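# Close the white door from inside until it latches

## Task

From inside the room, push the white door closed so the latch catches and holds; disturb nothing else and end with both grippers empty. Release the door and back away afterwards. The robot must not tip over or finish leaning, since that is a failure. Once everything has settled after you finish, neither arm (hands included) nor the lift may touch anything during the final second, and the base may not touch any movable object such as a part, box, cart, lid or drawer; breaking this costs a single 0.15 deduction, floored at zero.

## Robot and tools

Robot: the LinearBot, an omnidirectional wheeled base carrying a column roughly 1.7 m high. A carriage rides the column (lift_m) and holds two identical six-joint arms, left and right, each ending in a two-finger gripper. The arm bases sit at about 0.57 m + lift_m above the floor, and carriage parts hang about 0.15 m below them. A hand reaches up to 0.78 m from its shoulder but only about 0.38 m below its arm base. A hand is about 0.16 m long and 0.1 m wide (0.14 m when open). Parked joints 1 to 6 are 0, 0.05, 0.05, 1.45, 0, 0; with both parked the robot is about 0.85 m wide and 0.65 m long. Cameras: carriage_camera faces forward, tilted about 20 degrees down; left_wrist_camera and right_wrist_camera look out past the fingertips.

Frames: the base frame has its origin on the floor below the base centre, with x forward, y left and z up, in metres. left_hand and right_hand give the point between each hand's finger pads in this frame, plus quat_wxyz. The hand's z axis runs along the fingers and the fingers open along its y axis. base_odometry is the base frame as it stood at scene start, built only from wheel turns, so slip shows up as travel. Heading is in rad, left positive, from -3.142 to 3.142. Hand readings can be off, usually higher than the true hand, more so at long reach.

move: a single call may hold base, joints or both, optionally with speeds and min_time_s, plus cameras and blocking. base takes exactly one key with one number. These are offsets relative to where the base last measured itself: translate_m (forward +, -2 to 2 m), strafe_m (left +, -2 to 2 m), rotate_rad (counter-clockwise +, -6.3 to 6.3 rad). joints is a single object covering both arms and the lift. Each value is an absolute target keyed by name: lift_m 0 to 1 m; joint1 -2.617 to 3.054 (turns about vertical, 0 forward, + left); joint2 0 to 3.141 (shoulder: 0 upper arm back and level, 1.57 upright, 3.14 forward and level); joint3 0 to 3.141 (elbow, 0 folded, 3.14 straight); joint4 -1.57 to 1.57 (wrist pitch, + raises fingertips); joint5 -1.57 to 1.57 (wrist yaw, + turns fingertips right); joint6 -2.094 to 2.094 (roll about the fingers); gripper_m 0 to 0.093 m pad gap. Prefix each with left_ or right_, using the suffix _rad for joints. speeds gives top speeds for that call only: translate_m and strafe_m 0.02 to 0.5 m/s, rotate_rad 0.05 to 1.57 rad/s, lift_m 0.08 to 0.27 m/s (default 0.25). min_time_s (0.1 to 8 s) is the shortest duration for arm and gripper motions; a value of 2 or more keeps the hand path closer to straight. Values outside these ranges get refused; an unknown key makes the call invalid. A single action can run no longer than 15 s and is cut off as time_out after 14 s. blocking true (default) returns once all motion is at rest; false returns after about 0.5 s while motion continues. A later move overrides only the targets it names. A move with no action simply reports state and images.

wait(seconds 0 to 10, cameras) lets time pass and returns early when motions settle. stop(cameras) brakes everything still moving; braked parts read "stopped" and may keep pressing. zoom_image(camera, region [x0,y0,x1,y1] in pixels, at most 504 by 504) gives a closer look at the latest image. read_manual returns only licence texts. finished_scene(scene) ends the current scene using its number and cannot be undone; make no further calls in that reply.

Results: the "move" line reads done, or the most serious status. base_status and joint_status per motion: moving, done, off_target (at rest short of the target, possibly still pushing), contact_stop, time_out, not_followed (held back by the arm-collision check; see "joint command not followed"), stopped, limit_stop_at_motor_heat. Once a contact_stop, time_out or refusal appears, the rest of that reply's move, wait and finished_scene calls are skipped. on_its_own lists what the robot did without being told, and "held at" there is a target, not a measurement. motor_effort gives percent of maximum, with the bracketed figure being the peak. Joint torques are in N m. Motor temperatures show a MOTOR HOT line from 75 °C; at 100 °C that arm goes limp for 30 to 60 s. Arms held out, or pushing on something, warm up; parking cools them.

Cautions: the arms have no contact stop and keep pressing when blocked. The base's contact stop ignores the arms and can fail to trigger. Never drive the base away while a hand still grips a closed door handle, since the robot can pitch forward and fall; pulling with an arm also tilts it. If pressed against something, back off about 0.2 m along the way you came. Keep the arms from striking or squeezing each other. Avoid reversing under table edges. Shut the door gently rather than slamming it, open the gripper well beyond its reading before releasing, then park the arms and move clear so nothing is in contact at the end.

Each tool is called as name(argument=value, ...) on one line, values as JSON.

## Session

move()

Scene clock: 0.00 s.
Joint torques (N m): no reading
Motor temperatures (°C): left_arm=[31 34 39 31 28 30 27] | right_arm=[32 35 36 31 30 29 31]
base_odometry: x=+0.000 y=+0.000 heading=+0.000
base_status: not commanded
joint_positions: lift_m=+0.300 left_joint1_rad=-0.003 left_joint2_rad=+0.052 left_joint3_rad=+0.038 left_joint4_rad=+1.430 left_joint5_rad=-0.033 left_joint6_rad=+0.031 left_gripper_m=+0.09396 right_joint1_rad=+0.000 right_joint2_rad=+0.035 right_joint3_rad=+0.040 right_joint4_rad=+1.434 right_joint5_rad=-0.028 right_joint6_rad=-0.032 right_gripper_m=+0.09396
joint_status: not commanded
motor_effort: lift_m=+18 drive_wheels=+1
left_hand: x=+0.2553 y=+0.3028 z=+1.3095 quat_wxyz=(+0.997, -0.015, +0.077, +0.015) (m; base frame)
right_hand: x=+0.2486 y=-0.2923 z=+1.3103 quat_wxyz=(+0.998, -0.015, +0.066, -0.015) (m; base frame)
pictures: carriage_camera, left_wrist_camera, right_wrist_camera
Images, in order (width x height): carriage_camera 672x504, left_wrist_camera 672x504, right_wrist_camera 672x504.

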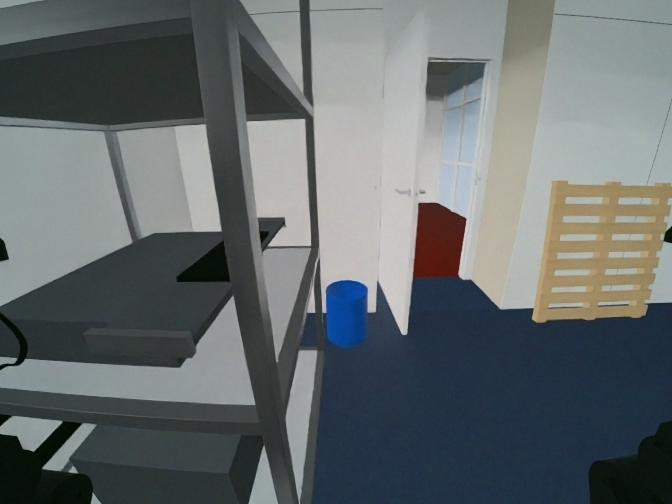

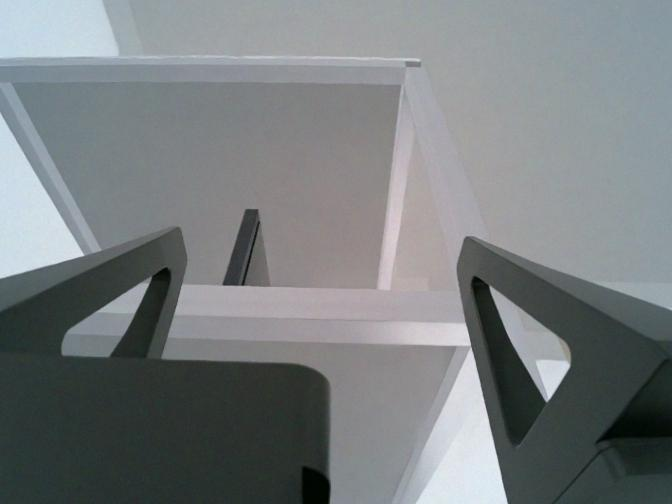

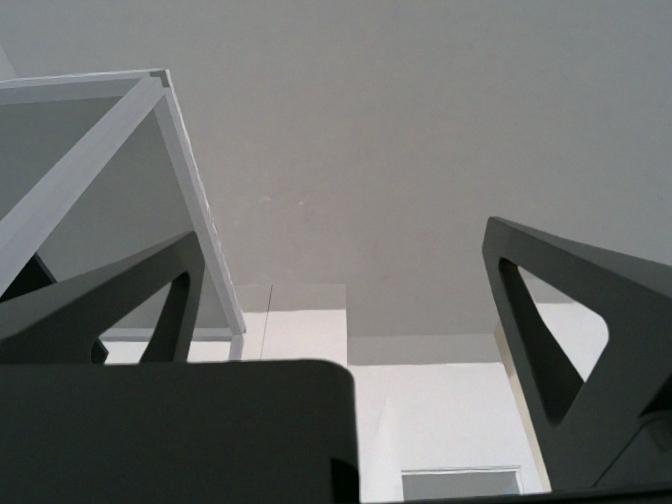

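move(base={"strafe_m": -0.6}, joints={"left_gripper_m": 0.0, "lift_m": 0.35}, speeds={"strafe_m": 0.3})

move(base={"translate_m": 0.8}, speeds={"translate_m": 0.3}, cameras=["carriage_camera"])

Scene clock: 45.60 s.
Joint torques (N m): left_arm=[0.05 4.04 5.67 -0.11 0.11 0.05] | right_arm=[-0.17 3.81 5.98 -0.22 -0.04 -0.03]
move: done
base_odometry: x=-0.001 y=-0.600 heading=-0.001
base_status: done
joint_positions: lift_m=+0.350 left_joint1_rad=-0.003 left_joint2_rad=+0.052 left_joint3_rad=+0.038 left_joint4_rad=+1.430 left_joint5_rad=-0.033 left_joint6_rad=+0.031 left_gripper_m=+0.00067 right_joint1_rad=+0.000 right_joint2_rad=+0.035 right_joint3_rad=+0.040 right_joint4_rad=+1.434 right_joint5_rad=-0.028 right_joint6_rad=-0.032 right_gripper_m=+0.09396
joint_status: all done
motor_effort: lift_m=+17(22) drive_wheels=-2(18)
left_hand: x=+0.2553 y=+0.3028 z=+1.3596 quat_wxyz=(+0.997, -0.015, +0.077, +0.015) (m; base frame)
right_hand: x=+0.2486 y=-0.2923 z=+1.3604 quat_wxyz=(+0.998, -0.015, +0.066, -0.015) (m; base frame)
pictures: none

Scene clock: 49.83 s.
Joint torques (N m): left_arm=[-0.12 3.95 5.68 -0.06 0.13 0.06] | right_arm=[-0.13 3.79 5.94 -0.19 -0.05 -0.05]
move: done
base_odometry: x=+0.799 y=-0.601 heading=-0.001
base_status: done
joint_positions: lift_m=+0.350 left_joint1_rad=-0.003 left_joint2_rad=+0.052 left_joint3_rad=+0.038 left_joint4_rad=+1.430 left_joint5_rad=-0.033 left_joint6_rad=+0.031 left_gripper_m=+0.00067 right_joint1_rad=+0.000 right_joint2_rad=+0.035 right_joint3_rad=+0.040 right_joint4_rad=+1.434 right_joint5_rad=-0.028 right_joint6_rad=-0.032 right_gripper_m=+0.09396
joint_status: not commanded
motor_effort: lift_m=+17(18) drive_wheels=-2(14)
left_hand: x=+0.2553 y=+0.3028 z=+1.3596 quat_wxyz=(+0.997, -0.015, +0.077, +0.015) (m; base frame)
right_hand: x=+0.2486 y=-0.2923 z=+1.3604 quat_wxyz=(+0.998, -0.015, +0.066, -0.015) (m; base frame)
pictures: carriage_camera
Images, in order (width x height): carriage_camera 672x504.

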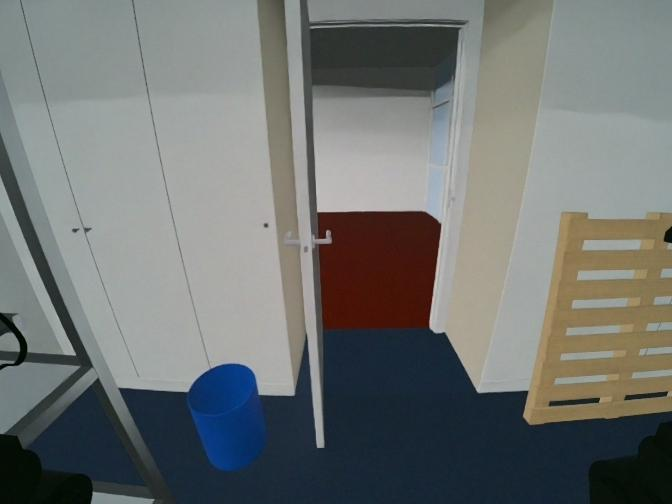

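move(joints={"left_joint2_rad": 2.2, "left_joint3_rad": 1.7, "left_joint4_rad": 0.5, "left_joint5_rad": 0, "left_joint1_rad": 0, "left_joint6_rad": 0}, min_time_s=2)

move(base={"translate_m": 0.47}, speeds={"translate_m": 0.25}, cameras=["carriage_camera", "left_wrist_camera"])

Scene clock: 72.30 s.
Joint torques (N m): left_arm=[0.27 -13.33 9.57 1.93 0.3 -0.05] | right_arm=[-0.09 3.81 5.91 -0.21 -0.07 -0.05]
move: done
base_odometry: x=+0.799 y=-0.601 heading=-0.001
base_status: not commanded
joint_positions: lift_m=+0.350 left_joint1_rad=-0.003 left_joint2_rad=+2.193 left_joint3_rad=+1.671 left_joint4_rad=+0.507 left_joint5_rad=-0.016 left_joint6_rad=+0.012 left_gripper_m=+0.00067 right_joint1_rad=+0.000 right_joint2_rad=+0.035 right_joint3_rad=+0.040 right_joint4_rad=+1.434 right_joint5_rad=-0.028 right_joint6_rad=-0.032 right_gripper_m=+0.09396
joint_status: all done
motor_effort: lift_m=+18(18) drive_wheels=-1(3)
left_hand: x=+0.8793 y=+0.2977 z=+1.1850 quat_wxyz=(+0.702, +0.000, +0.712, +0.009) (m; base frame)
right_hand: x=+0.2486 y=-0.2923 z=+1.3604 quat_wxyz=(+0.998, -0.015, +0.066, -0.015) (m; base frame)
pictures: none

Scene clock: 75.47 s.
Joint torques (N m): left_arm=[0.27 11.19 12.89 7.69 0.27 -0.05] | right_arm=[-0.12 3.9 5.96 -0.16 -0.06 -0.04]
Motor temperatures (°C): left_arm=[31 37 44 36 28 30 28] | right_arm=[32 37 37 30 30 29 31]
move: done
base_odometry: x=+1.269 y=-0.602 heading=+0.000
base_status: done
joint_positions: lift_m=+0.350 left_joint1_rad=-0.003 left_joint2_rad=+1.958 left_joint3_rad=+1.633 left_joint4_rad=-0.048 left_joint5_rad=-0.013 left_joint6_rad=+0.012 left_gripper_m=+0.00067 right_joint1_rad=+0.000 right_joint2_rad=+0.035 right_joint3_rad=+0.040 right_joint4_rad=+1.432 right_joint5_rad=-0.028 right_joint6_rad=-0.032 right_gripper_m=+0.09396
joint_status: not commanded
motor_effort: lift_m=+17(18) drive_wheels=+20(29)
left_hand: x=+0.8171 y=+0.2974 z=+1.1774 quat_wxyz=(+0.564, +0.003, +0.826, +0.008) (m; base frame)
right_hand: x=+0.2491 y=-0.2923 z=+1.3604 quat_wxyz=(+0.998, -0.015, +0.067, -0.015) (m; base frame)
pictures: carriage_camera, left_wrist_camera
Images, in order (width x height): carriage_camera 672x504, left_wrist_camera 672x504.

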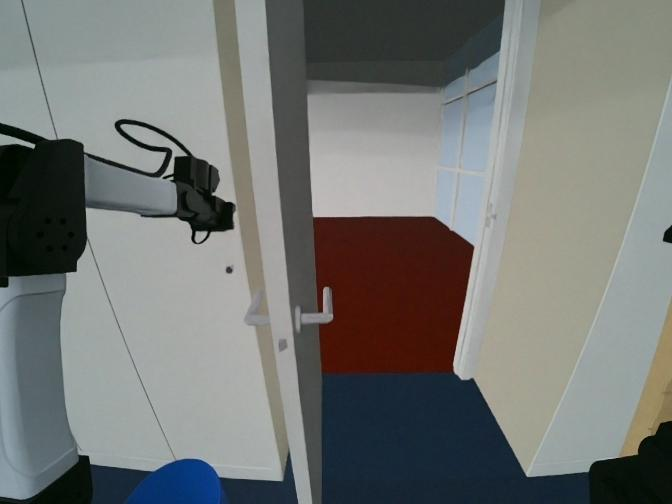

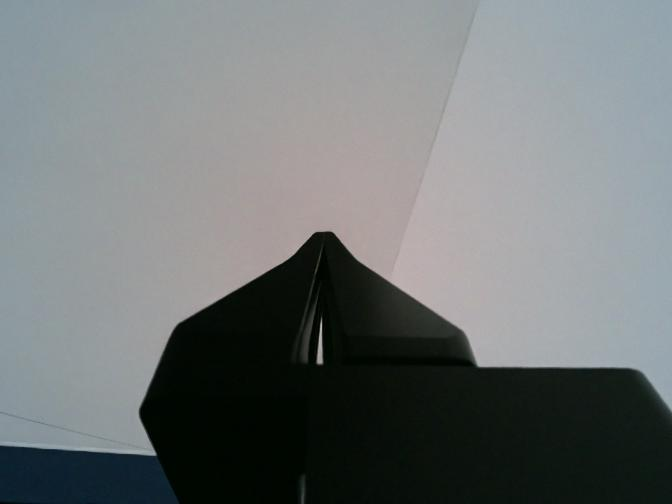

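move(base={"translate_m": -0.15}, speeds={"translate_m": 0.15}, cameras=["carriage_camera", "left_wrist_camera"])

Scene clock: 81.47 s.
Joint torques (N m): left_arm=[0.03 -14.17 9.2 2.14 0.23 -0.07] | right_arm=[-0.12 3.84 6.08 -0.16 -0.06 -0.02]
Motor temperatures (°C): left_arm=[31 38 45 59 28 30 28] | right_arm=[31 37 37 30 30 29 31]
move: done
base_odometry: x=+1.119 y=-0.602 heading=+0.000
base_status: done
joint_positions: lift_m=+0.350 left_joint1_rad=-0.003 left_joint2_rad=+2.201 left_joint3_rad=+1.674 left_joint4_rad=+0.482 left_joint5_rad=-0.009 left_joint6_rad=+0.012 left_gripper_m=+0.00067 right_joint1_rad=+0.000 right_joint2_rad=+0.035 right_joint3_rad=+0.040 right_joint4_rad=+1.431 right_joint5_rad=-0.028 right_joint6_rad=-0.032 right_gripper_m=+0.09396
joint_status: not commanded
motor_effort: lift_m=+17(18) drive_wheels=+5(22)
left_hand: x=+0.8804 y=+0.2965 z=+1.1747 quat_wxyz=(+0.691, +0.002, +0.723, +0.006) (m; base frame)
right_hand: x=+0.2493 y=-0.2923 z=+1.3603 quat_wxyz=(+0.998, -0.015, +0.067, -0.015) (m; base frame)
pictures: carriage_camera, left_wrist_camera
Images, in order (width x height): carriage_camera 672x504, left_wrist_camera 672x504.

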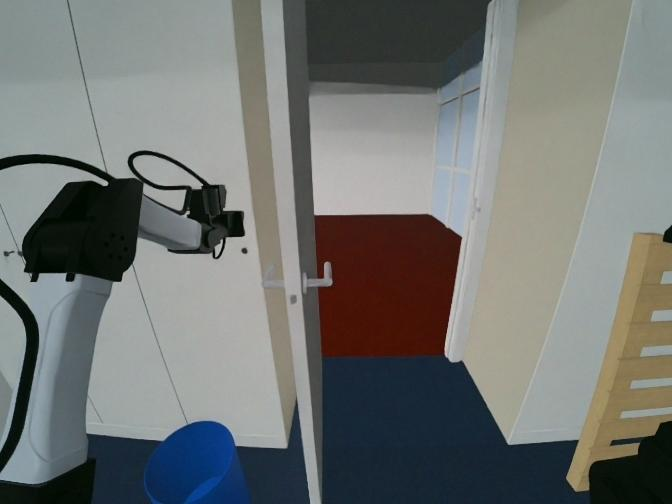

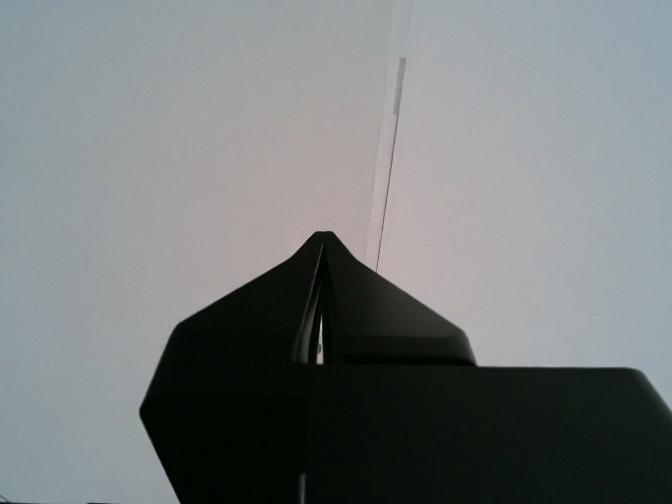

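move(base={"strafe_m": -0.3}, speeds={"strafe_m": 0.15}, cameras=["carriage_camera"])

Scene clock: 105.20 s.
Joint torques (N m): left_arm=[-0.23 -14.12 9.31 2.11 0.28 -0.01] | right_arm=[-0.08 3.89 6.02 -0.17 -0.07 -0.05]
Motor temperatures (°C): left_arm=[31 44 46 46 28 30 28] | right_arm=[31 37 37 30 30 29 31]
move: done
base_odometry: x=+1.119 y=-0.902 heading=+0.000
base_status: done
joint_positions: lift_m=+0.350 left_joint1_rad=+0.000 left_joint2_rad=+2.201 left_joint3_rad=+1.674 left_joint4_rad=+0.484 left_joint5_rad=-0.014 left_joint6_rad=+0.005 left_gripper_m=+0.00066 right_joint1_rad=+0.000 right_joint2_rad=+0.035 right_joint3_rad=+0.040 right_joint4_rad=+1.431 right_joint5_rad=-0.028 right_joint6_rad=-0.032 right_gripper_m=+0.09396
joint_status: not commanded
motor_effort: lift_m=+18(18) drive_wheels=-1(15)
left_hand: x=+0.8804 y=+0.2996 z=+1.1751 quat_wxyz=(+0.692, -0.003, +0.722, +0.007) (m; base frame)
right_hand: x=+0.2493 y=-0.2923 z=+1.3603 quat_wxyz=(+0.998, -0.015, +0.067, -0.015) (m; base frame)
pictures: carriage_camera
Images, in order (width x height): carriage_camera 672x504.

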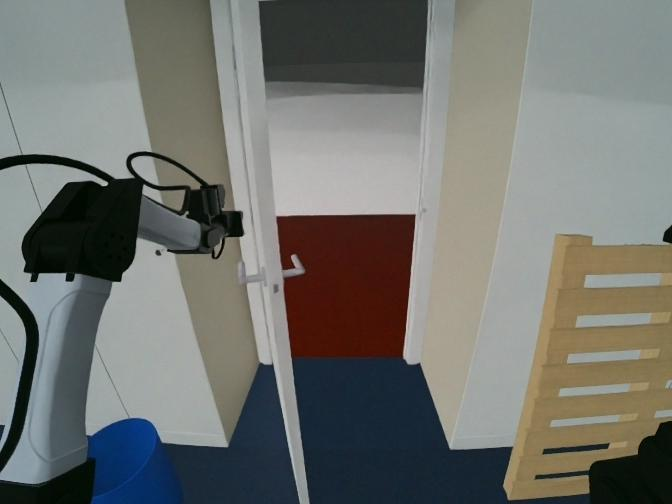

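move(joints={"left_joint1_rad": -0.5}, min_time_s=3, cameras=["carriage_camera"])

Scene clock: 111.70 s.
Joint torques (N m): left_arm=[-0.59 -14.23 9.46 2.11 0.24 0.03] | right_arm=[-0.14 3.86 6.01 -0.13 -0.05 -0.04]
move: done
base_odometry: x=+1.119 y=-0.902 heading=+0.000
base_status: not commanded
joint_positions: lift_m=+0.350 left_joint1_rad=-0.495 left_joint2_rad=+2.201 left_joint3_rad=+1.674 left_joint4_rad=+0.484 left_joint5_rad=-0.014 left_joint6_rad=+0.002 left_gripper_m=+0.00066 right_joint1_rad=+0.000 right_joint2_rad=+0.035 right_joint3_rad=+0.040 right_joint4_rad=+1.431 right_joint5_rad=-0.028 right_joint6_rad=-0.032 right_gripper_m=+0.09396
joint_status: all done
motor_effort: lift_m=+17(18) drive_wheels=+2(5)
left_hand: x=+0.8018 y=-0.0166 z=+1.1751 quat_wxyz=(+0.672, +0.173, +0.701, -0.164) (m; base frame)
right_hand: x=+0.2493 y=-0.2923 z=+1.3603 quat_wxyz=(+0.998, -0.015, +0.067, -0.015) (m; base frame)
pictures: carriage_camera
Images, in order (width x height): carriage_camera 672x504.

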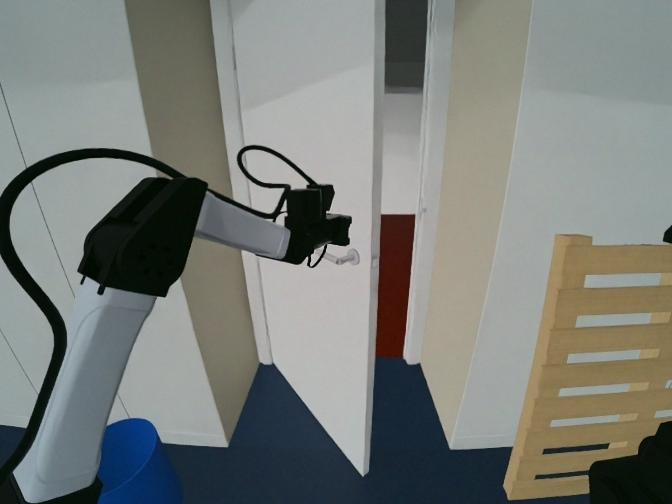

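move(base={"translate_m": 0.35}, speeds={"translate_m": 0.15}, cameras=["carriage_camera"])

Scene clock: 128.13 s.
Joint torques (N m): left_arm=[-0.65 -14.24 9.24 2.1 0.28 0.06] | right_arm=[-0.17 3.82 5.97 -0.17 -0.05 -0.02]
move: done
base_odometry: x=+1.469 y=-0.902 heading=+0.000
base_status: done
joint_positions: lift_m=+0.350 left_joint1_rad=-0.492 left_joint2_rad=+2.201 left_joint3_rad=+1.674 left_joint4_rad=+0.487 left_joint5_rad=-0.015 left_joint6_rad=+0.002 left_gripper_m=+0.00066 right_joint1_rad=+0.000 right_joint2_rad=+0.035 right_joint3_rad=+0.040 right_joint4_rad=+1.432 right_joint5_rad=-0.028 right_joint6_rad=-0.032 right_gripper_m=+0.09396
joint_status: not commanded
motor_effort: lift_m=+18(18) drive_wheels=+2(12)
left_hand: x=+0.8028 y=-0.0148 z=+1.1759 quat_wxyz=(+0.673, +0.171, +0.701, -0.163) (m; base frame)
right_hand: x=+0.2490 y=-0.2923 z=+1.3603 quat_wxyz=(+0.998, -0.015, +0.066, -0.015) (m; base frame)
pictures: carriage_camera
Images, in order (width x height): carriage_camera 672x504.

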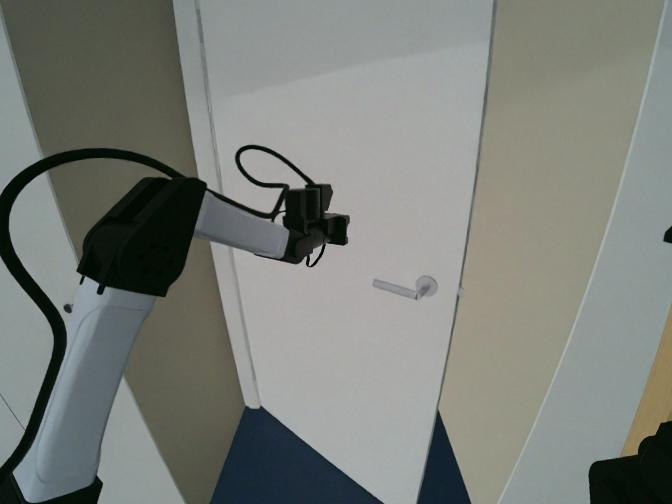

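move(joints={"left_joint1_rad": -0.8}, min_time_s=2.5)

move(base={"translate_m": 0.2}, speeds={"translate_m": 0.15}, cameras=["carriage_camera"])

Scene clock: 137.00 s.
Joint torques (N m): left_arm=[-0.73 -14.2 9.22 2.1 0.26 0.04] | right_arm=[-0.1 3.86 5.94 -0.17 -0.05 -0.05]
Motor temperatures (°C): left_arm=[31 49 47 47 28 30 28] | right_arm=[31 37 38 30 30 29 31]
move: done
base_odometry: x=+1.469 y=-0.902 heading=+0.000
base_status: not commanded
joint_positions: lift_m=+0.350 left_joint1_rad=-0.795 left_joint2_rad=+2.201 left_joint3_rad=+1.674 left_joint4_rad=+0.487 left_joint5_rad=-0.014 left_joint6_rad=+0.002 left_gripper_m=+0.00066 right_joint1_rad=+0.000 right_joint2_rad=+0.035 right_joint3_rad=+0.040 right_joint4_rad=+1.432 right_joint5_rad=-0.028 right_joint6_rad=-0.032 right_gripper_m=+0.09396
joint_status: all done
motor_effort: lift_m=+18(18) drive_wheels=+4(6)
left_hand: x=+0.6828 y=-0.1761 z=+1.1759 quat_wxyz=(+0.641, +0.275, +0.667, -0.263) (m; base frame)
right_hand: x=+0.2490 y=-0.2923 z=+1.3603 quat_wxyz=(+0.998, -0.015, +0.066, -0.015) (m; base frame)
pictures: none

Scene clock: 139.33 s.
Joint torques (N m): left_arm=[-0.13 -14.31 9.25 2.06 -0.03 0.04] | right_arm=[-0.12 3.85 6.01 -0.19 -0.04 -0.04]
move: done
base_odometry: x=+1.669 y=-0.902 heading=-0.001
base_status: done
joint_positions: lift_m=+0.350 left_joint1_rad=-0.800 left_joint2_rad=+2.201 left_joint3_rad=+1.674 left_joint4_rad=+0.487 left_joint5_rad=+0.010 left_joint6_rad=+0.002 left_gripper_m=+0.00066 right_joint1_rad=+0.000 right_joint2_rad=+0.035 right_joint3_rad=+0.040 right_joint4_rad=+1.433 right_joint5_rad=-0.028 right_joint6_rad=-0.032 right_gripper_m=+0.09396
joint_status: not commanded
motor_effort: lift_m=+17(18) drive_wheels=+0(14)
left_hand: x=+0.6773 y=-0.1814 z=+1.1759 quat_wxyz=(+0.637, +0.285, +0.663, -0.273) (m; base frame)
right_hand: x=+0.2489 y=-0.2923 z=+1.3604 quat_wxyz=(+0.998, -0.015, +0.066, -0.015) (m; base frame)
pictures: carriage_camera
Images, in order (width x height): carriage_camera 672x504.

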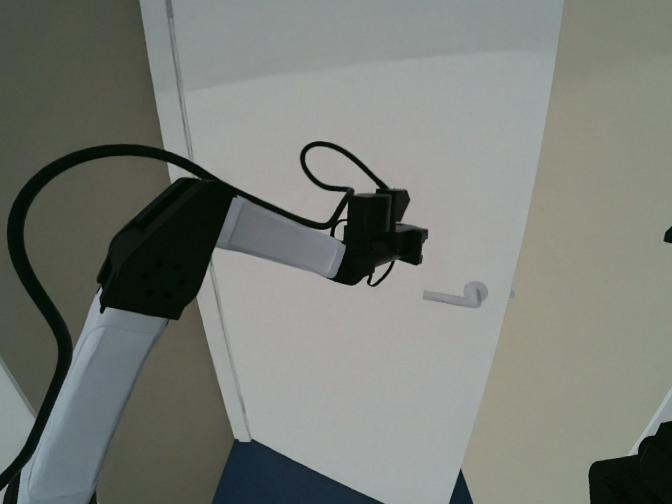

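move(base={"translate_m": 0.18}, speeds={"translate_m": 0.12}, cameras=["carriage_camera"])

Scene clock: 147.27 s.
Joint torques (N m): left_arm=[-0.02 -14.38 9.09 2.12 -0.06 0.06] | right_arm=[-0.17 3.88 5.9 -0.18 -0.06 -0.04]
move: done
base_odometry: x=+1.849 y=-0.903 heading=-0.001
base_status: done
joint_positions: lift_m=+0.350 left_joint1_rad=-0.801 left_joint2_rad=+2.201 left_joint3_rad=+1.674 left_joint4_rad=+0.486 left_joint5_rad=+0.014 left_joint6_rad=+0.002 left_gripper_m=+0.00066 right_joint1_rad=+0.000 right_joint2_rad=+0.035 right_joint3_rad=+0.040 right_joint4_rad=+1.433 right_joint5_rad=-0.028 right_joint6_rad=-0.032 right_gripper_m=+0.09396
joint_status: not commanded
motor_effort: lift_m=+18(18) drive_wheels=-1(13)
left_hand: x=+0.6766 y=-0.1821 z=+1.1757 quat_wxyz=(+0.636, +0.286, +0.662, -0.274) (m; base frame)
right_hand: x=+0.2487 y=-0.2923 z=+1.3604 quat_wxyz=(+0.998, -0.015, +0.066, -0.015) (m; base frame)
pictures: carriage_camera
Images, in order (width x height): carriage_camera 672x504.

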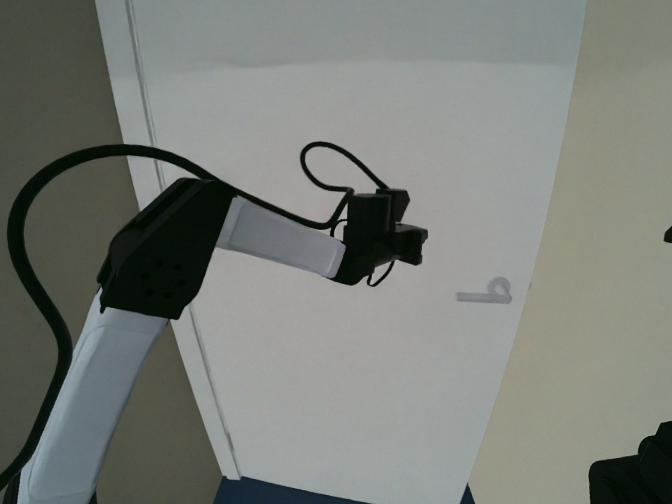

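move(base={"translate_m": 0.1}, speeds={"translate_m": 0.1}, cameras=["carriage_camera"])

Scene clock: 152.10 s.
Joint torques (N m): left_arm=[-0.14 -14.26 9.37 2.1 -0.11 0] | right_arm=[-0.14 3.88 6.01 -0.16 -0.05 -0.05]
move: done
base_odometry: x=+1.949 y=-0.903 heading=-0.001
base_status: done
joint_positions: lift_m=+0.350 left_joint1_rad=-0.800 left_joint2_rad=+2.201 left_joint3_rad=+1.674 left_joint4_rad=+0.486 left_joint5_rad=+0.015 left_joint6_rad=+0.002 left_gripper_m=+0.00066 right_joint1_rad=+0.000 right_joint2_rad=+0.035 right_joint3_rad=+0.040 right_joint4_rad=+1.433 right_joint5_rad=-0.028 right_joint6_rad=-0.032 right_gripper_m=+0.09396
joint_status: not commanded
motor_effort: lift_m=+17(18) drive_wheels=-1(13)
left_hand: x=+0.6767 y=-0.1821 z=+1.1756 quat_wxyz=(+0.636, +0.287, +0.662, -0.274) (m; base frame)
right_hand: x=+0.2488 y=-0.2923 z=+1.3604 quat_wxyz=(+0.998, -0.015, +0.066, -0.015) (m; base frame)
pictures: carriage_camera
Images, in order (width x height): carriage_camera 672x504.

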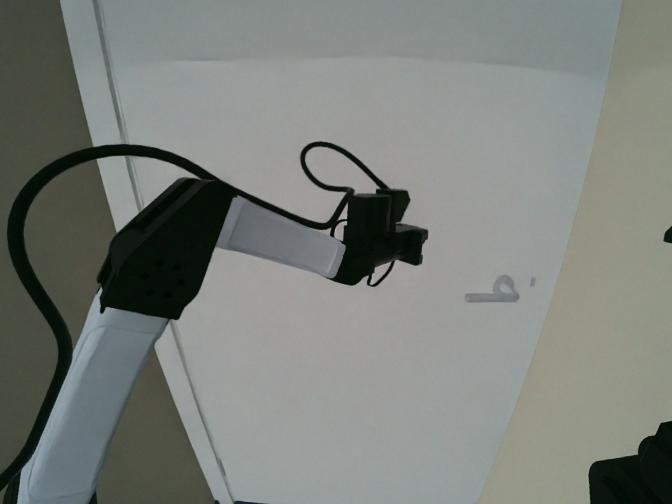

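move(base={"translate_m": 0.1}, speeds={"translate_m": 0.08}, cameras=["carriage_camera"])

Scene clock: 161.93 s.
Joint torques (N m): left_arm=[7.95 -14.13 9.24 2.25 -1.72 0.28] | right_arm=[-0.12 3.88 6 -0.22 -0.07 -0.03]
move: done
base_odometry: x=+2.049 y=-0.903 heading=-0.002
base_status: done
joint_positions: lift_m=+0.350 left_joint1_rad=-0.904 left_joint2_rad=+2.201 left_joint3_rad=+1.674 left_joint4_rad=+0.470 left_joint5_rad=+0.161 left_joint6_rad=-0.021 left_gripper_m=+0.00066 right_joint1_rad=+0.000 right_joint2_rad=+0.035 right_joint3_rad=+0.040 right_joint4_rad=+1.433 right_joint5_rad=-0.028 right_joint6_rad=-0.032 right_gripper_m=+0.09396
joint_status: not commanded
motor_effort: lift_m=+17(18) drive_wheels=+5(16)
left_hand: x=+0.6031 y=-0.2411 z=+1.1718 quat_wxyz=(+0.586, +0.360, +0.632, -0.357) (m; base frame)
right_hand: x=+0.2488 y=-0.2923 z=+1.3604 quat_wxyz=(+0.998, -0.015, +0.066, -0.015) (m; base frame)
pictures: carriage_camera
Images, in order (width x height): carriage_camera 672x504.

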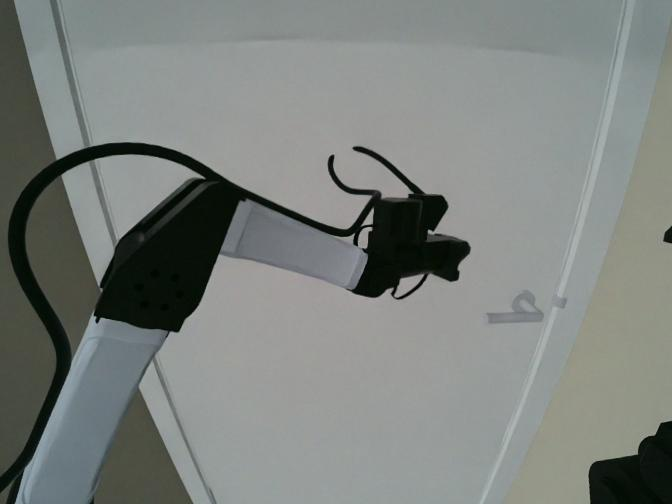

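zoom_image(camera="carriage_camera", region=[440, 150, 672, 440])

Scaled by 1.738 from the camera's 672x504 image, which has a finer 960x720 frame.

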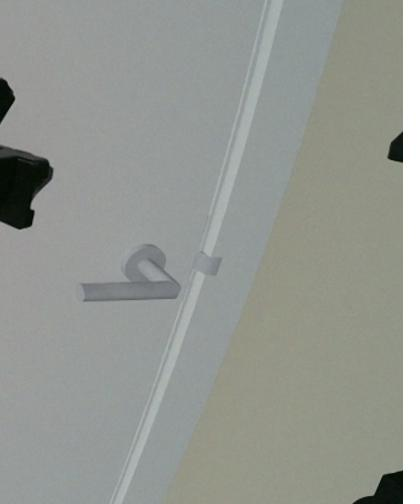

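move(base={"translate_m": 0.06}, speeds={"translate_m": 0.08}, cameras=["carriage_camera"])

zoom_image(camera="carriage_camera", region=[440, 150, 672, 440])

Scene clock: 174.60 s.
Joint torques (N m): left_arm=[15.42 -13.83 9.37 2.31 -3.13 -0.15] | right_arm=[-0.1 3.85 5.98 -0.19 -0.05 -0.05]
move: done
base_odometry: x=+2.109 y=-0.903 heading=-0.002
base_status: done
joint_positions: lift_m=+0.350 left_joint1_rad=-1.003 left_joint2_rad=+2.198 left_joint3_rad=+1.674 left_joint4_rad=+0.457 left_joint5_rad=+0.281 left_joint6_rad=+0.021 left_gripper_m=+0.00066 right_joint1_rad=+0.000 right_joint2_rad=+0.035 right_joint3_rad=+0.040 right_joint4_rad=+1.433 right_joint5_rad=-0.028 right_joint6_rad=-0.032 right_gripper_m=+0.09396
joint_status: not commanded
motor_effort: lift_m=+18(18) drive_wheels=+9(23)
left_hand: x=+0.5283 y=-0.2833 z=+1.1708 quat_wxyz=(+0.548, +0.438, +0.584, -0.409) (m; base frame)
right_hand: x=+0.2489 y=-0.2923 z=+1.3603 quat_wxyz=(+0.998, -0.015, +0.066, -0.015) (m; base frame)
pictures: carriage_camera
Images, in order (width x height): carriage_camera 672x504.

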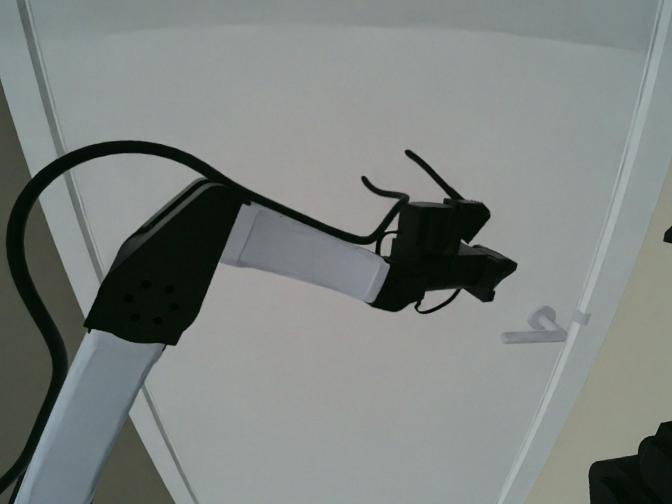

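Scaled by 1.738 from the camera's 672x504 image, which has a finer 960x720 frame.

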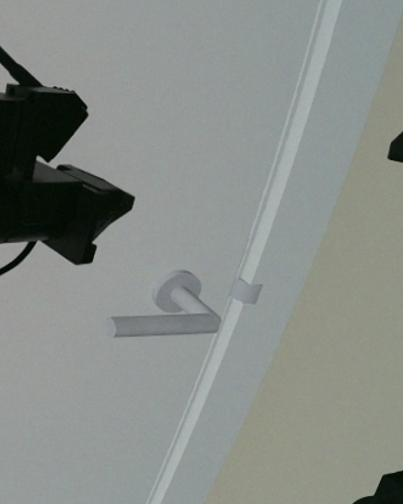

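move(base={"translate_m": -0.15}, speeds={"translate_m": 0.1}, cameras=["carriage_camera"])

zoom_image(camera="carriage_camera", region=[440, 150, 672, 440])

Scene clock: 181.90 s.
Joint torques (N m): left_arm=[0.03 -13.87 9.18 2.18 -0.12 0.16] | right_arm=[-0.05 3.92 5.97 -0.2 -0.06 -0.06]
Motor temperatures (°C): left_arm=[37 54 48 49 32 30 28] | right_arm=[31 37 38 29 29 29 31]
move: done
base_odometry: x=+1.959 y=-0.903 heading=-0.002
base_status: done
joint_positions: lift_m=+0.350 left_joint1_rad=-0.804 left_joint2_rad=+2.198 left_joint3_rad=+1.674 left_joint4_rad=+0.482 left_joint5_rad=+0.016 left_joint6_rad=-0.010 left_gripper_m=+0.00066 right_joint1_rad=+0.000 right_joint2_rad=+0.035 right_joint3_rad=+0.040 right_joint4_rad=+1.433 right_joint5_rad=-0.028 right_joint6_rad=-0.032 right_gripper_m=+0.09396
joint_status: not commanded
motor_effort: lift_m=+17(18) drive_wheels=-2(9)
left_hand: x=+0.6744 y=-0.1836 z=+1.1765 quat_wxyz=(+0.633, +0.284, +0.664, -0.279) (m; base frame)
right_hand: x=+0.2489 y=-0.2923 z=+1.3603 quat_wxyz=(+0.998, -0.015, +0.066, -0.015) (m; base frame)
pictures: carriage_camera
Images, in order (width x height): carriage_camera 672x504.

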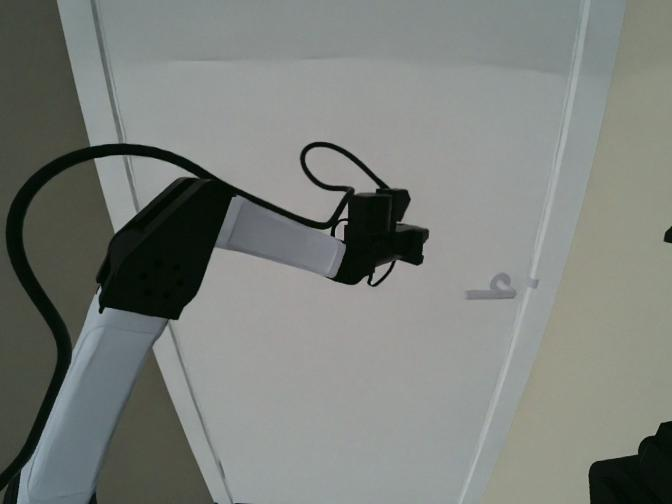

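Scaled by 1.738 from the camera's 672x504 image, which has a finer 960x720 frame.

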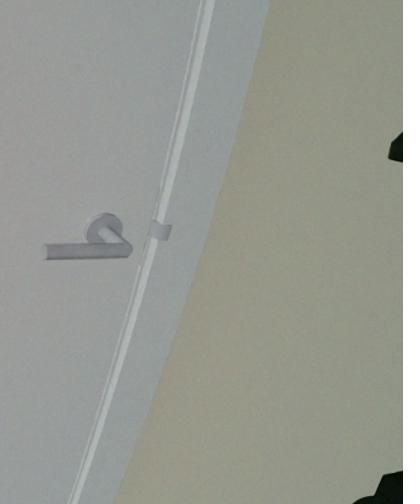

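move(base={"translate_m": -0.4}, speeds={"translate_m": 0.25}, cameras=["carriage_camera"])

finished_scene(scene=1)

Scene clock: 190.40 s.
Joint torques (N m): left_arm=[0.08 -13.97 9.37 2.11 -0.08 0.16] | right_arm=[-0.12 3.9 5.98 -0.18 -0.06 -0.04]
Motor temperatures (°C): left_arm=[36 56 49 49 31 30 28] | right_arm=[31 37 38 29 29 29 31]
move: done
base_odometry: x=+1.559 y=-0.903 heading=-0.002
base_status: done
joint_positions: lift_m=+0.350 left_joint1_rad=-0.803 left_joint2_rad=+2.198 left_joint3_rad=+1.674 left_joint4_rad=+0.486 left_joint5_rad=+0.014 left_joint6_rad=-0.010 left_gripper_m=+0.00066 right_joint1_rad=+0.000 right_joint2_rad=+0.035 right_joint3_rad=+0.040 right_joint4_rad=+1.433 right_joint5_rad=-0.028 right_joint6_rad=-0.032 right_gripper_m=+0.09396
joint_status: not commanded
motor_effort: lift_m=+17(18) drive_wheels=+2(11)
left_hand: x=+0.6753 y=-0.1828 z=+1.1775 quat_wxyz=(+0.635, +0.283, +0.663, -0.279) (m; base frame)
right_hand: x=+0.2489 y=-0.2923 z=+1.3603 quat_wxyz=(+0.998, -0.015, +0.066, -0.015) (m; base frame)
pictures: carriage_camera
Images, in order (width x height): carriage_camera 672x504.

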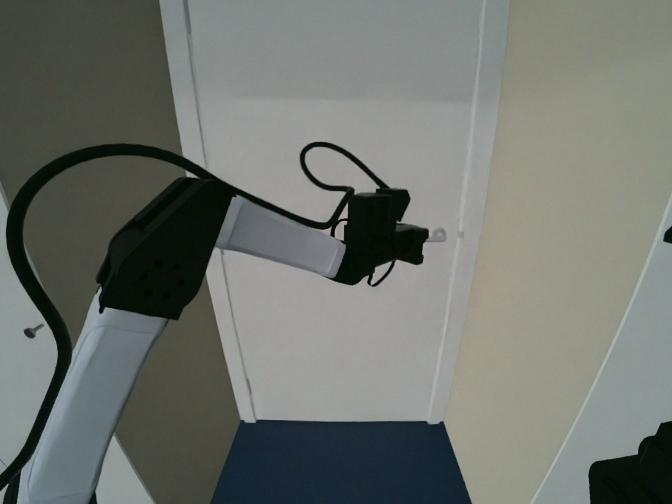

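The scene is finished: the task was done.


## Next scene

The same job, from a new start.

move(cameras=["carriage_camera"])

Scene clock: 0.00 s.
Joint torques (N m): no reading
Motor temperatures (°C): left_arm=[30 34 37 31 28 30 27] | right_arm=[31 32 33 28 29 29 31]
base_odometry: x=+0.000 y=+0.000 heading=+0.000
base_status: not commanded
joint_positions: lift_m=+0.300 left_joint1_rad=-0.004 left_joint2_rad=+0.043 left_joint3_rad=+0.038 left_joint4_rad=+1.478 left_joint5_rad=-0.003 left_joint6_rad=-0.042 left_gripper_m=+0.09396 right_joint1_rad=-0.020 right_joint2_rad=+0.054 right_joint3_rad=+0.039 right_joint4_rad=+1.497 right_joint5_rad=+0.020 right_joint6_rad=+0.048 right_gripper_m=+0.09396
joint_status: not commanded
motor_effort: lift_m=+18 drive_wheels=+0
left_hand: x=+0.2411 y=+0.2976 z=+1.3111 quat_wxyz=(+0.999, -0.002, +0.049, -0.023) (m; base frame)
right_hand: x=+0.2395 y=-0.3011 z=+1.3116 quat_wxyz=(+0.999, +0.011, +0.044, +0.013) (m; base frame)
pictures: carriage_camera
Images, in order (width x height): carriage_camera 672x504.

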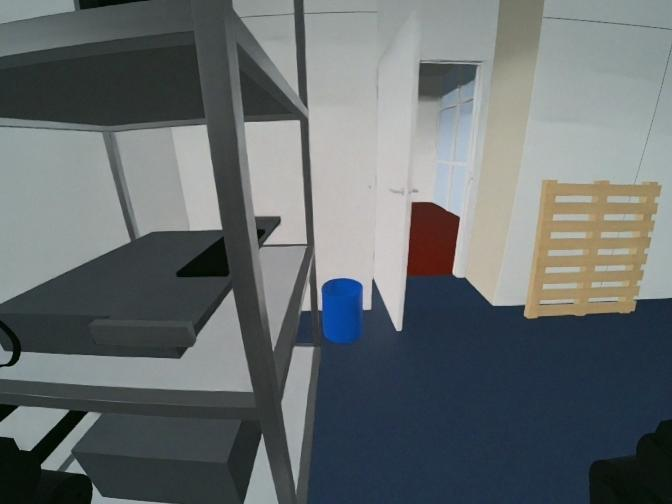

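move(base={"strafe_m": -0.57}, joints={"left_gripper_m": 0.0, "lift_m": 0.35})

move(base={"translate_m": 1.12}, joints={"left_joint1_rad": 0, "left_joint2_rad": 2.2, "left_joint3_rad": 1.7, "left_joint4_rad": 0.5, "left_joint5_rad": 0, "left_joint6_rad": 0}, min_time_s=2)

move(base={"strafe_m": -0.3}, speeds={"strafe_m": 0.2}, cameras=["carriage_camera"])

Scene clock: 31.70 s.
Joint torques (N m): left_arm=[-0.05 4.07 5.49 -0.16 0.09 0.02] | right_arm=[-0.18 3.92 5.76 -0.3 -0.1 -0.06]
move: done
base_odometry: x=-0.001 y=-0.570 heading=-0.001
base_status: done
joint_positions: lift_m=+0.350 left_joint1_rad=-0.003 left_joint2_rad=+0.043 left_joint3_rad=+0.038 left_joint4_rad=+1.478 left_joint5_rad=-0.003 left_joint6_rad=-0.042 left_gripper_m=+0.00066 right_joint1_rad=-0.019 right_joint2_rad=+0.054 right_joint3_rad=+0.039 right_joint4_rad=+1.497 right_joint5_rad=+0.020 right_joint6_rad=+0.048 right_gripper_m=+0.09396
joint_status: all done
motor_effort: lift_m=+17(21) drive_wheels=-2(20)
left_hand: x=+0.2411 y=+0.2976 z=+1.3612 quat_wxyz=(+0.999, -0.002, +0.049, -0.022) (m; base frame)
right_hand: x=+0.2395 y=-0.3011 z=+1.3617 quat_wxyz=(+0.999, +0.011, +0.044, +0.014) (m; base frame)
pictures: none

Scene clock: 36.33 s.
Joint torques (N m): left_arm=[0.14 -13 9.47 1.89 0.13 0.16] | right_arm=[-0.1 3.93 5.76 -0.31 -0.1 -0.04]
move: done
base_odometry: x=+1.119 y=-0.571 heading=-0.001
base_status: done
joint_positions: lift_m=+0.350 left_joint1_rad=-0.003 left_joint2_rad=+2.192 left_joint3_rad=+1.673 left_joint4_rad=+0.506 left_joint5_rad=-0.003 left_joint6_rad=-0.011 left_gripper_m=+0.00066 right_joint1_rad=-0.019 right_joint2_rad=+0.054 right_joint3_rad=+0.039 right_joint4_rad=+1.497 right_joint5_rad=+0.020 right_joint6_rad=+0.048 right_gripper_m=+0.09396
joint_status: all done
motor_effort: lift_m=+18(18) drive_wheels=+2(16)
left_hand: x=+0.8793 y=+0.2955 z=+1.1864 quat_wxyz=(+0.703, -0.004, +0.712, -0.004) (m; base frame)
right_hand: x=+0.2396 y=-0.3011 z=+1.3616 quat_wxyz=(+0.999, +0.011, +0.045, +0.014) (m; base frame)
pictures: none

Scene clock: 38.93 s.
Joint torques (N m): left_arm=[0.02 -13.09 9.52 1.88 0.26 0.05] | right_arm=[-0.24 4.03 5.83 -0.29 -0.09 -0.05]
Motor temperatures (°C): left_arm=[30 39 40 32 28 30 27] | right_arm=[30 33 35 28 29 29 31]
move: done
base_odometry: x=+1.119 y=-0.871 heading=-0.001
base_status: done
joint_positions: lift_m=+0.350 left_joint1_rad=-0.003 left_joint2_rad=+2.192 left_joint3_rad=+1.673 left_joint4_rad=+0.506 left_joint5_rad=-0.013 left_joint6_rad=-0.001 left_gripper_m=+0.00065 right_joint1_rad=-0.019 right_joint2_rad=+0.054 right_joint3_rad=+0.039 right_joint4_rad=+1.497 right_joint5_rad=+0.020 right_joint6_rad=+0.048 right_gripper_m=+0.09396
joint_status: not commanded
motor_effort: lift_m=+18(18) drive_wheels=-1(14)
left_hand: x=+0.8792 y=+0.2972 z=+1.1863 quat_wxyz=(+0.702, -0.004, +0.712, +0.003) (m; base frame)
right_hand: x=+0.2396 y=-0.3011 z=+1.3616 quat_wxyz=(+0.999, +0.011, +0.045, +0.014) (m; base frame)
pictures: carriage_camera
Images, in order (width x height): carriage_camera 672x504.

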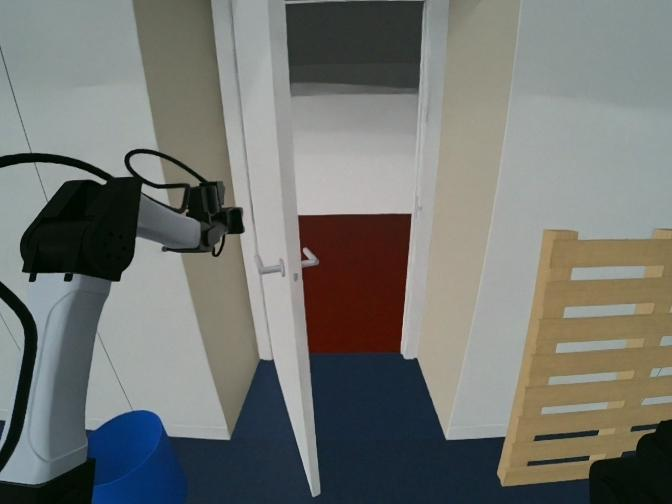

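move(base={"translate_m": 0.38}, joints={"left_joint1_rad": -0.75}, speeds={"translate_m": 0.18}, min_time_s=3)

move(base={"translate_m": 0.25}, joints={"left_joint1_rad": -0.8}, speeds={"translate_m": 0.15}, cameras=["carriage_camera"])

Scene clock: 50.03 s.
Joint torques (N m): left_arm=[-0.43 -13.04 9.46 1.91 0.26 0.11] | right_arm=[-0.2 3.93 5.79 -0.32 -0.08 -0.05]
Motor temperatures (°C): left_arm=[30 44 42 34 28 30 28] | right_arm=[30 33 35 29 29 29 31]
move: done
base_odometry: x=+1.499 y=-0.872 heading=-0.001
base_status: done
joint_positions: lift_m=+0.350 left_joint1_rad=-0.745 left_joint2_rad=+2.192 left_joint3_rad=+1.674 left_joint4_rad=+0.504 left_joint5_rad=-0.014 left_joint6_rad=-0.006 left_gripper_m=+0.00065 right_joint1_rad=-0.019 right_joint2_rad=+0.054 right_joint3_rad=+0.039 right_joint4_rad=+1.497 right_joint5_rad=+0.020 right_joint6_rad=+0.048 right_gripper_m=+0.09396
joint_status: all done
motor_effort: lift_m=+18(18) drive_wheels=-1(13)
left_hand: x=+0.7048 y=-0.1515 z=+1.1862 quat_wxyz=(+0.655, +0.253, +0.666, -0.253) (m; base frame)
right_hand: x=+0.2396 y=-0.3011 z=+1.3616 quat_wxyz=(+0.999, +0.011, +0.045, +0.014) (m; base frame)
pictures: none

Scene clock: 52.70 s.
Joint torques (N m): left_arm=[0.06 -13.08 9.57 1.94 0.22 0.1] | right_arm=[-0.12 3.95 5.81 -0.29 -0.1 -0.06]
move: done
base_odometry: x=+1.749 y=-0.873 heading=-0.002
base_status: done
joint_positions: lift_m=+0.350 left_joint1_rad=-0.802 left_joint2_rad=+2.192 left_joint3_rad=+1.674 left_joint4_rad=+0.504 left_joint5_rad=-0.009 left_joint6_rad=-0.006 left_gripper_m=+0.00065 right_joint1_rad=-0.019 right_joint2_rad=+0.054 right_joint3_rad=+0.039 right_joint4_rad=+1.497 right_joint5_rad=+0.020 right_joint6_rad=+0.048 right_gripper_m=+0.09396
joint_status: all done
motor_effort: lift_m=+17(18) drive_wheels=+3(13)
left_hand: x=+0.6778 y=-0.1794 z=+1.1862 quat_wxyz=(+0.647, +0.273, +0.658, -0.273) (m; base frame)
right_hand: x=+0.2396 y=-0.3011 z=+1.3616 quat_wxyz=(+0.999, +0.011, +0.045, +0.014) (m; base frame)
pictures: carriage_camera
Images, in order (width x height): carriage_camera 672x504.

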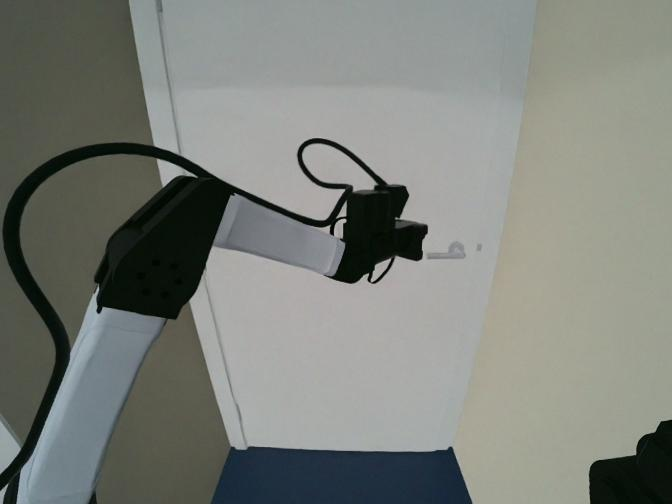

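move(base={"translate_m": 0.18}, speeds={"translate_m": 0.2})

move(base={"translate_m": 0.19}, speeds={"translate_m": 0.09}, cameras=["carriage_camera"])

zoom_image(camera="carriage_camera", region=[440, 150, 672, 440])

Scene clock: 62.43 s.
Joint torques (N m): left_arm=[-0.12 -13.16 9.47 1.95 0.19 0.09] | right_arm=[-0.18 3.92 5.82 -0.28 -0.09 -0.06]
move: done
base_odometry: x=+1.929 y=-0.873 heading=-0.002
base_status: done
joint_positions: lift_m=+0.350 left_joint1_rad=-0.800 left_joint2_rad=+2.192 left_joint3_rad=+1.674 left_joint4_rad=+0.504 left_joint5_rad=-0.007 left_joint6_rad=-0.006 left_gripper_m=+0.00065 right_joint1_rad=-0.019 right_joint2_rad=+0.054 right_joint3_rad=+0.039 right_joint4_rad=+1.497 right_joint5_rad=+0.020 right_joint6_rad=+0.048 right_gripper_m=+0.09396
joint_status: not commanded
motor_effort: lift_m=+18(18) drive_wheels=-2(12)
left_hand: x=+0.6787 y=-0.1785 z=+1.1862 quat_wxyz=(+0.647, +0.273, +0.658, -0.273) (m; base frame)
right_hand: x=+0.2396 y=-0.3011 z=+1.3616 quat_wxyz=(+0.999, +0.011, +0.045, +0.014) (m; base frame)
pictures: none

Scene clock: 65.20 s.
Joint torques (N m): left_arm=[11.08 -13.16 9.44 2.24 -2.07 0.33] | right_arm=[-0.12 3.99 5.76 -0.34 -0.1 -0.05]
move: done
base_odometry: x=+2.119 y=-0.874 heading=-0.002
base_status: done
joint_positions: lift_m=+0.350 left_joint1_rad=-0.946 left_joint2_rad=+2.192 left_joint3_rad=+1.674 left_joint4_rad=+0.466 left_joint5_rad=+0.186 left_joint6_rad=-0.025 left_gripper_m=+0.00066 right_joint1_rad=-0.019 right_joint2_rad=+0.054 right_joint3_rad=+0.039 right_joint4_rad=+1.497 right_joint5_rad=+0.020 right_joint6_rad=+0.048 right_gripper_m=+0.09396
joint_status: not commanded
motor_effort: lift_m=+18(18) drive_wheels=+8(15)
left_hand: x=+0.5759 y=-0.2575 z=+1.1771 quat_wxyz=(+0.575, +0.378, +0.619, -0.379) (m; base frame)
right_hand: x=+0.2396 y=-0.3011 z=+1.3616 quat_wxyz=(+0.999, +0.011, +0.045, +0.014) (m; base frame)
pictures: carriage_camera
Images, in order (width x height): carriage_camera 672x504.

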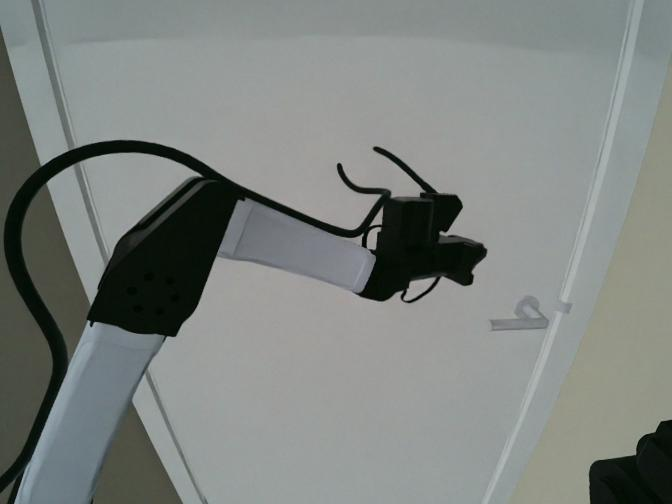

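Scaled by 1.738 from the camera's 672x504 image, which has a finer 960x720 frame.

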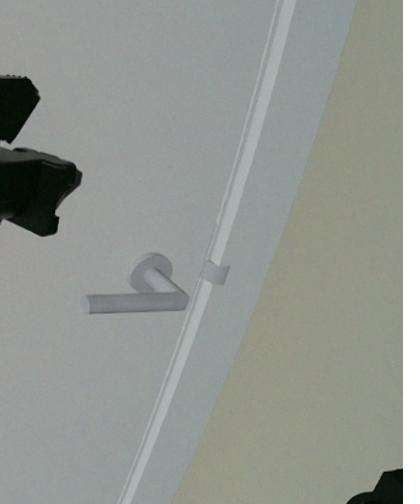

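move(base={"translate_m": 0.05}, speeds={"translate_m": 0.09})

move(base={"translate_m": -0.4}, speeds={"translate_m": 0.2}, cameras=["carriage_camera"])

zoom_image(camera="carriage_camera", region=[380, 100, 560, 400])

Scene clock: 71.97 s.
Joint torques (N m): left_arm=[16.66 -12.75 9.37 2.23 -3.52 -0.26] | right_arm=[-0.18 4.01 5.75 -0.29 -0.11 -0.05]
Motor temperatures (°C): left_arm=[34 50 43 38 30 30 28] | right_arm=[30 33 35 29 29 29 31]
move: done
base_odometry: x=+2.169 y=-0.874 heading=-0.003
base_status: done
joint_positions: lift_m=+0.350 left_joint1_rad=-1.020 left_joint2_rad=+2.190 left_joint3_rad=+1.674 left_joint4_rad=+0.465 left_joint5_rad=+0.313 left_joint6_rad=+0.030 left_gripper_m=+0.00066 right_joint1_rad=-0.019 right_joint2_rad=+0.054 right_joint3_rad=+0.039 right_joint4_rad=+1.496 right_joint5_rad=+0.020 right_joint6_rad=+0.048 right_gripper_m=+0.09396
joint_status: not commanded
motor_effort: lift_m=+18(18) drive_wheels=+7(17)
left_hand: x=+0.5124 y=-0.2892 z=+1.1779 quat_wxyz=(+0.545, +0.452, +0.566, -0.423) (m; base frame)
right_hand: x=+0.2397 y=-0.3011 z=+1.3616 quat_wxyz=(+0.999, +0.011, +0.045, +0.014) (m; base frame)
pictures: none

Scene clock: 75.07 s.
Joint torques (N m): left_arm=[-0.54 -13 9.5 2.09 -0.07 0.12] | right_arm=[-0.2 3.97 5.82 -0.29 -0.1 -0.05]
move: done
base_odometry: x=+1.769 y=-0.873 heading=-0.002
base_status: done
joint_positions: lift_m=+0.350 left_joint1_rad=-0.798 left_joint2_rad=+2.190 left_joint3_rad=+1.674 left_joint4_rad=+0.485 left_joint5_rad=+0.015 left_joint6_rad=-0.008 left_gripper_m=+0.00066 right_joint1_rad=-0.019 right_joint2_rad=+0.054 right_joint3_rad=+0.039 right_joint4_rad=+1.496 right_joint5_rad=+0.020 right_joint6_rad=+0.048 right_gripper_m=+0.09396
joint_status: not commanded
motor_effort: lift_m=+17(18) drive_wheels=+0(10)
left_hand: x=+0.6770 y=-0.1797 z=+1.1824 quat_wxyz=(+0.638, +0.281, +0.661, -0.278) (m; base frame)
right_hand: x=+0.2399 y=-0.3011 z=+1.3616 quat_wxyz=(+0.999, +0.011, +0.045, +0.014) (m; base frame)
pictures: carriage_camera
Images, in order (width x height): carriage_camera 672x504.

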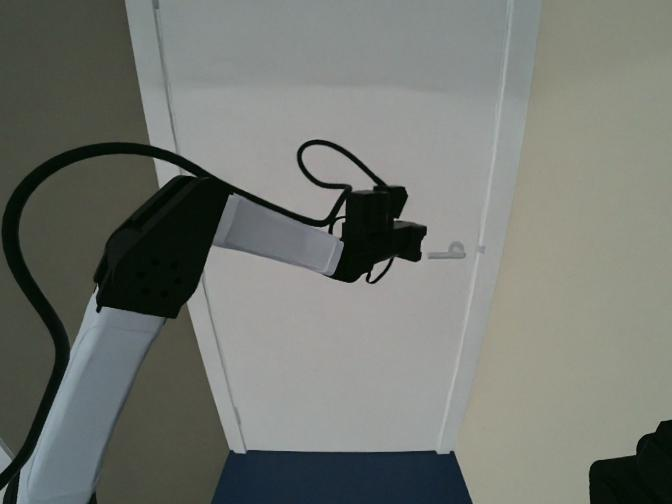

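Scaled by 1.680 from the camera's 672x504 image, which has a finer 960x720 frame.

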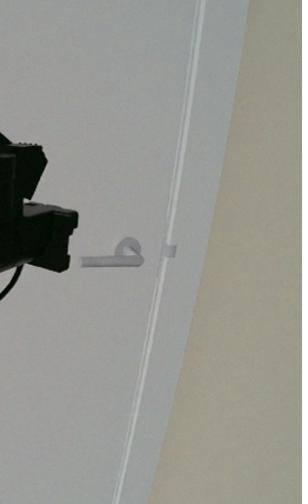

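finished_scene(scene=2)

The scene is finished: the task was done.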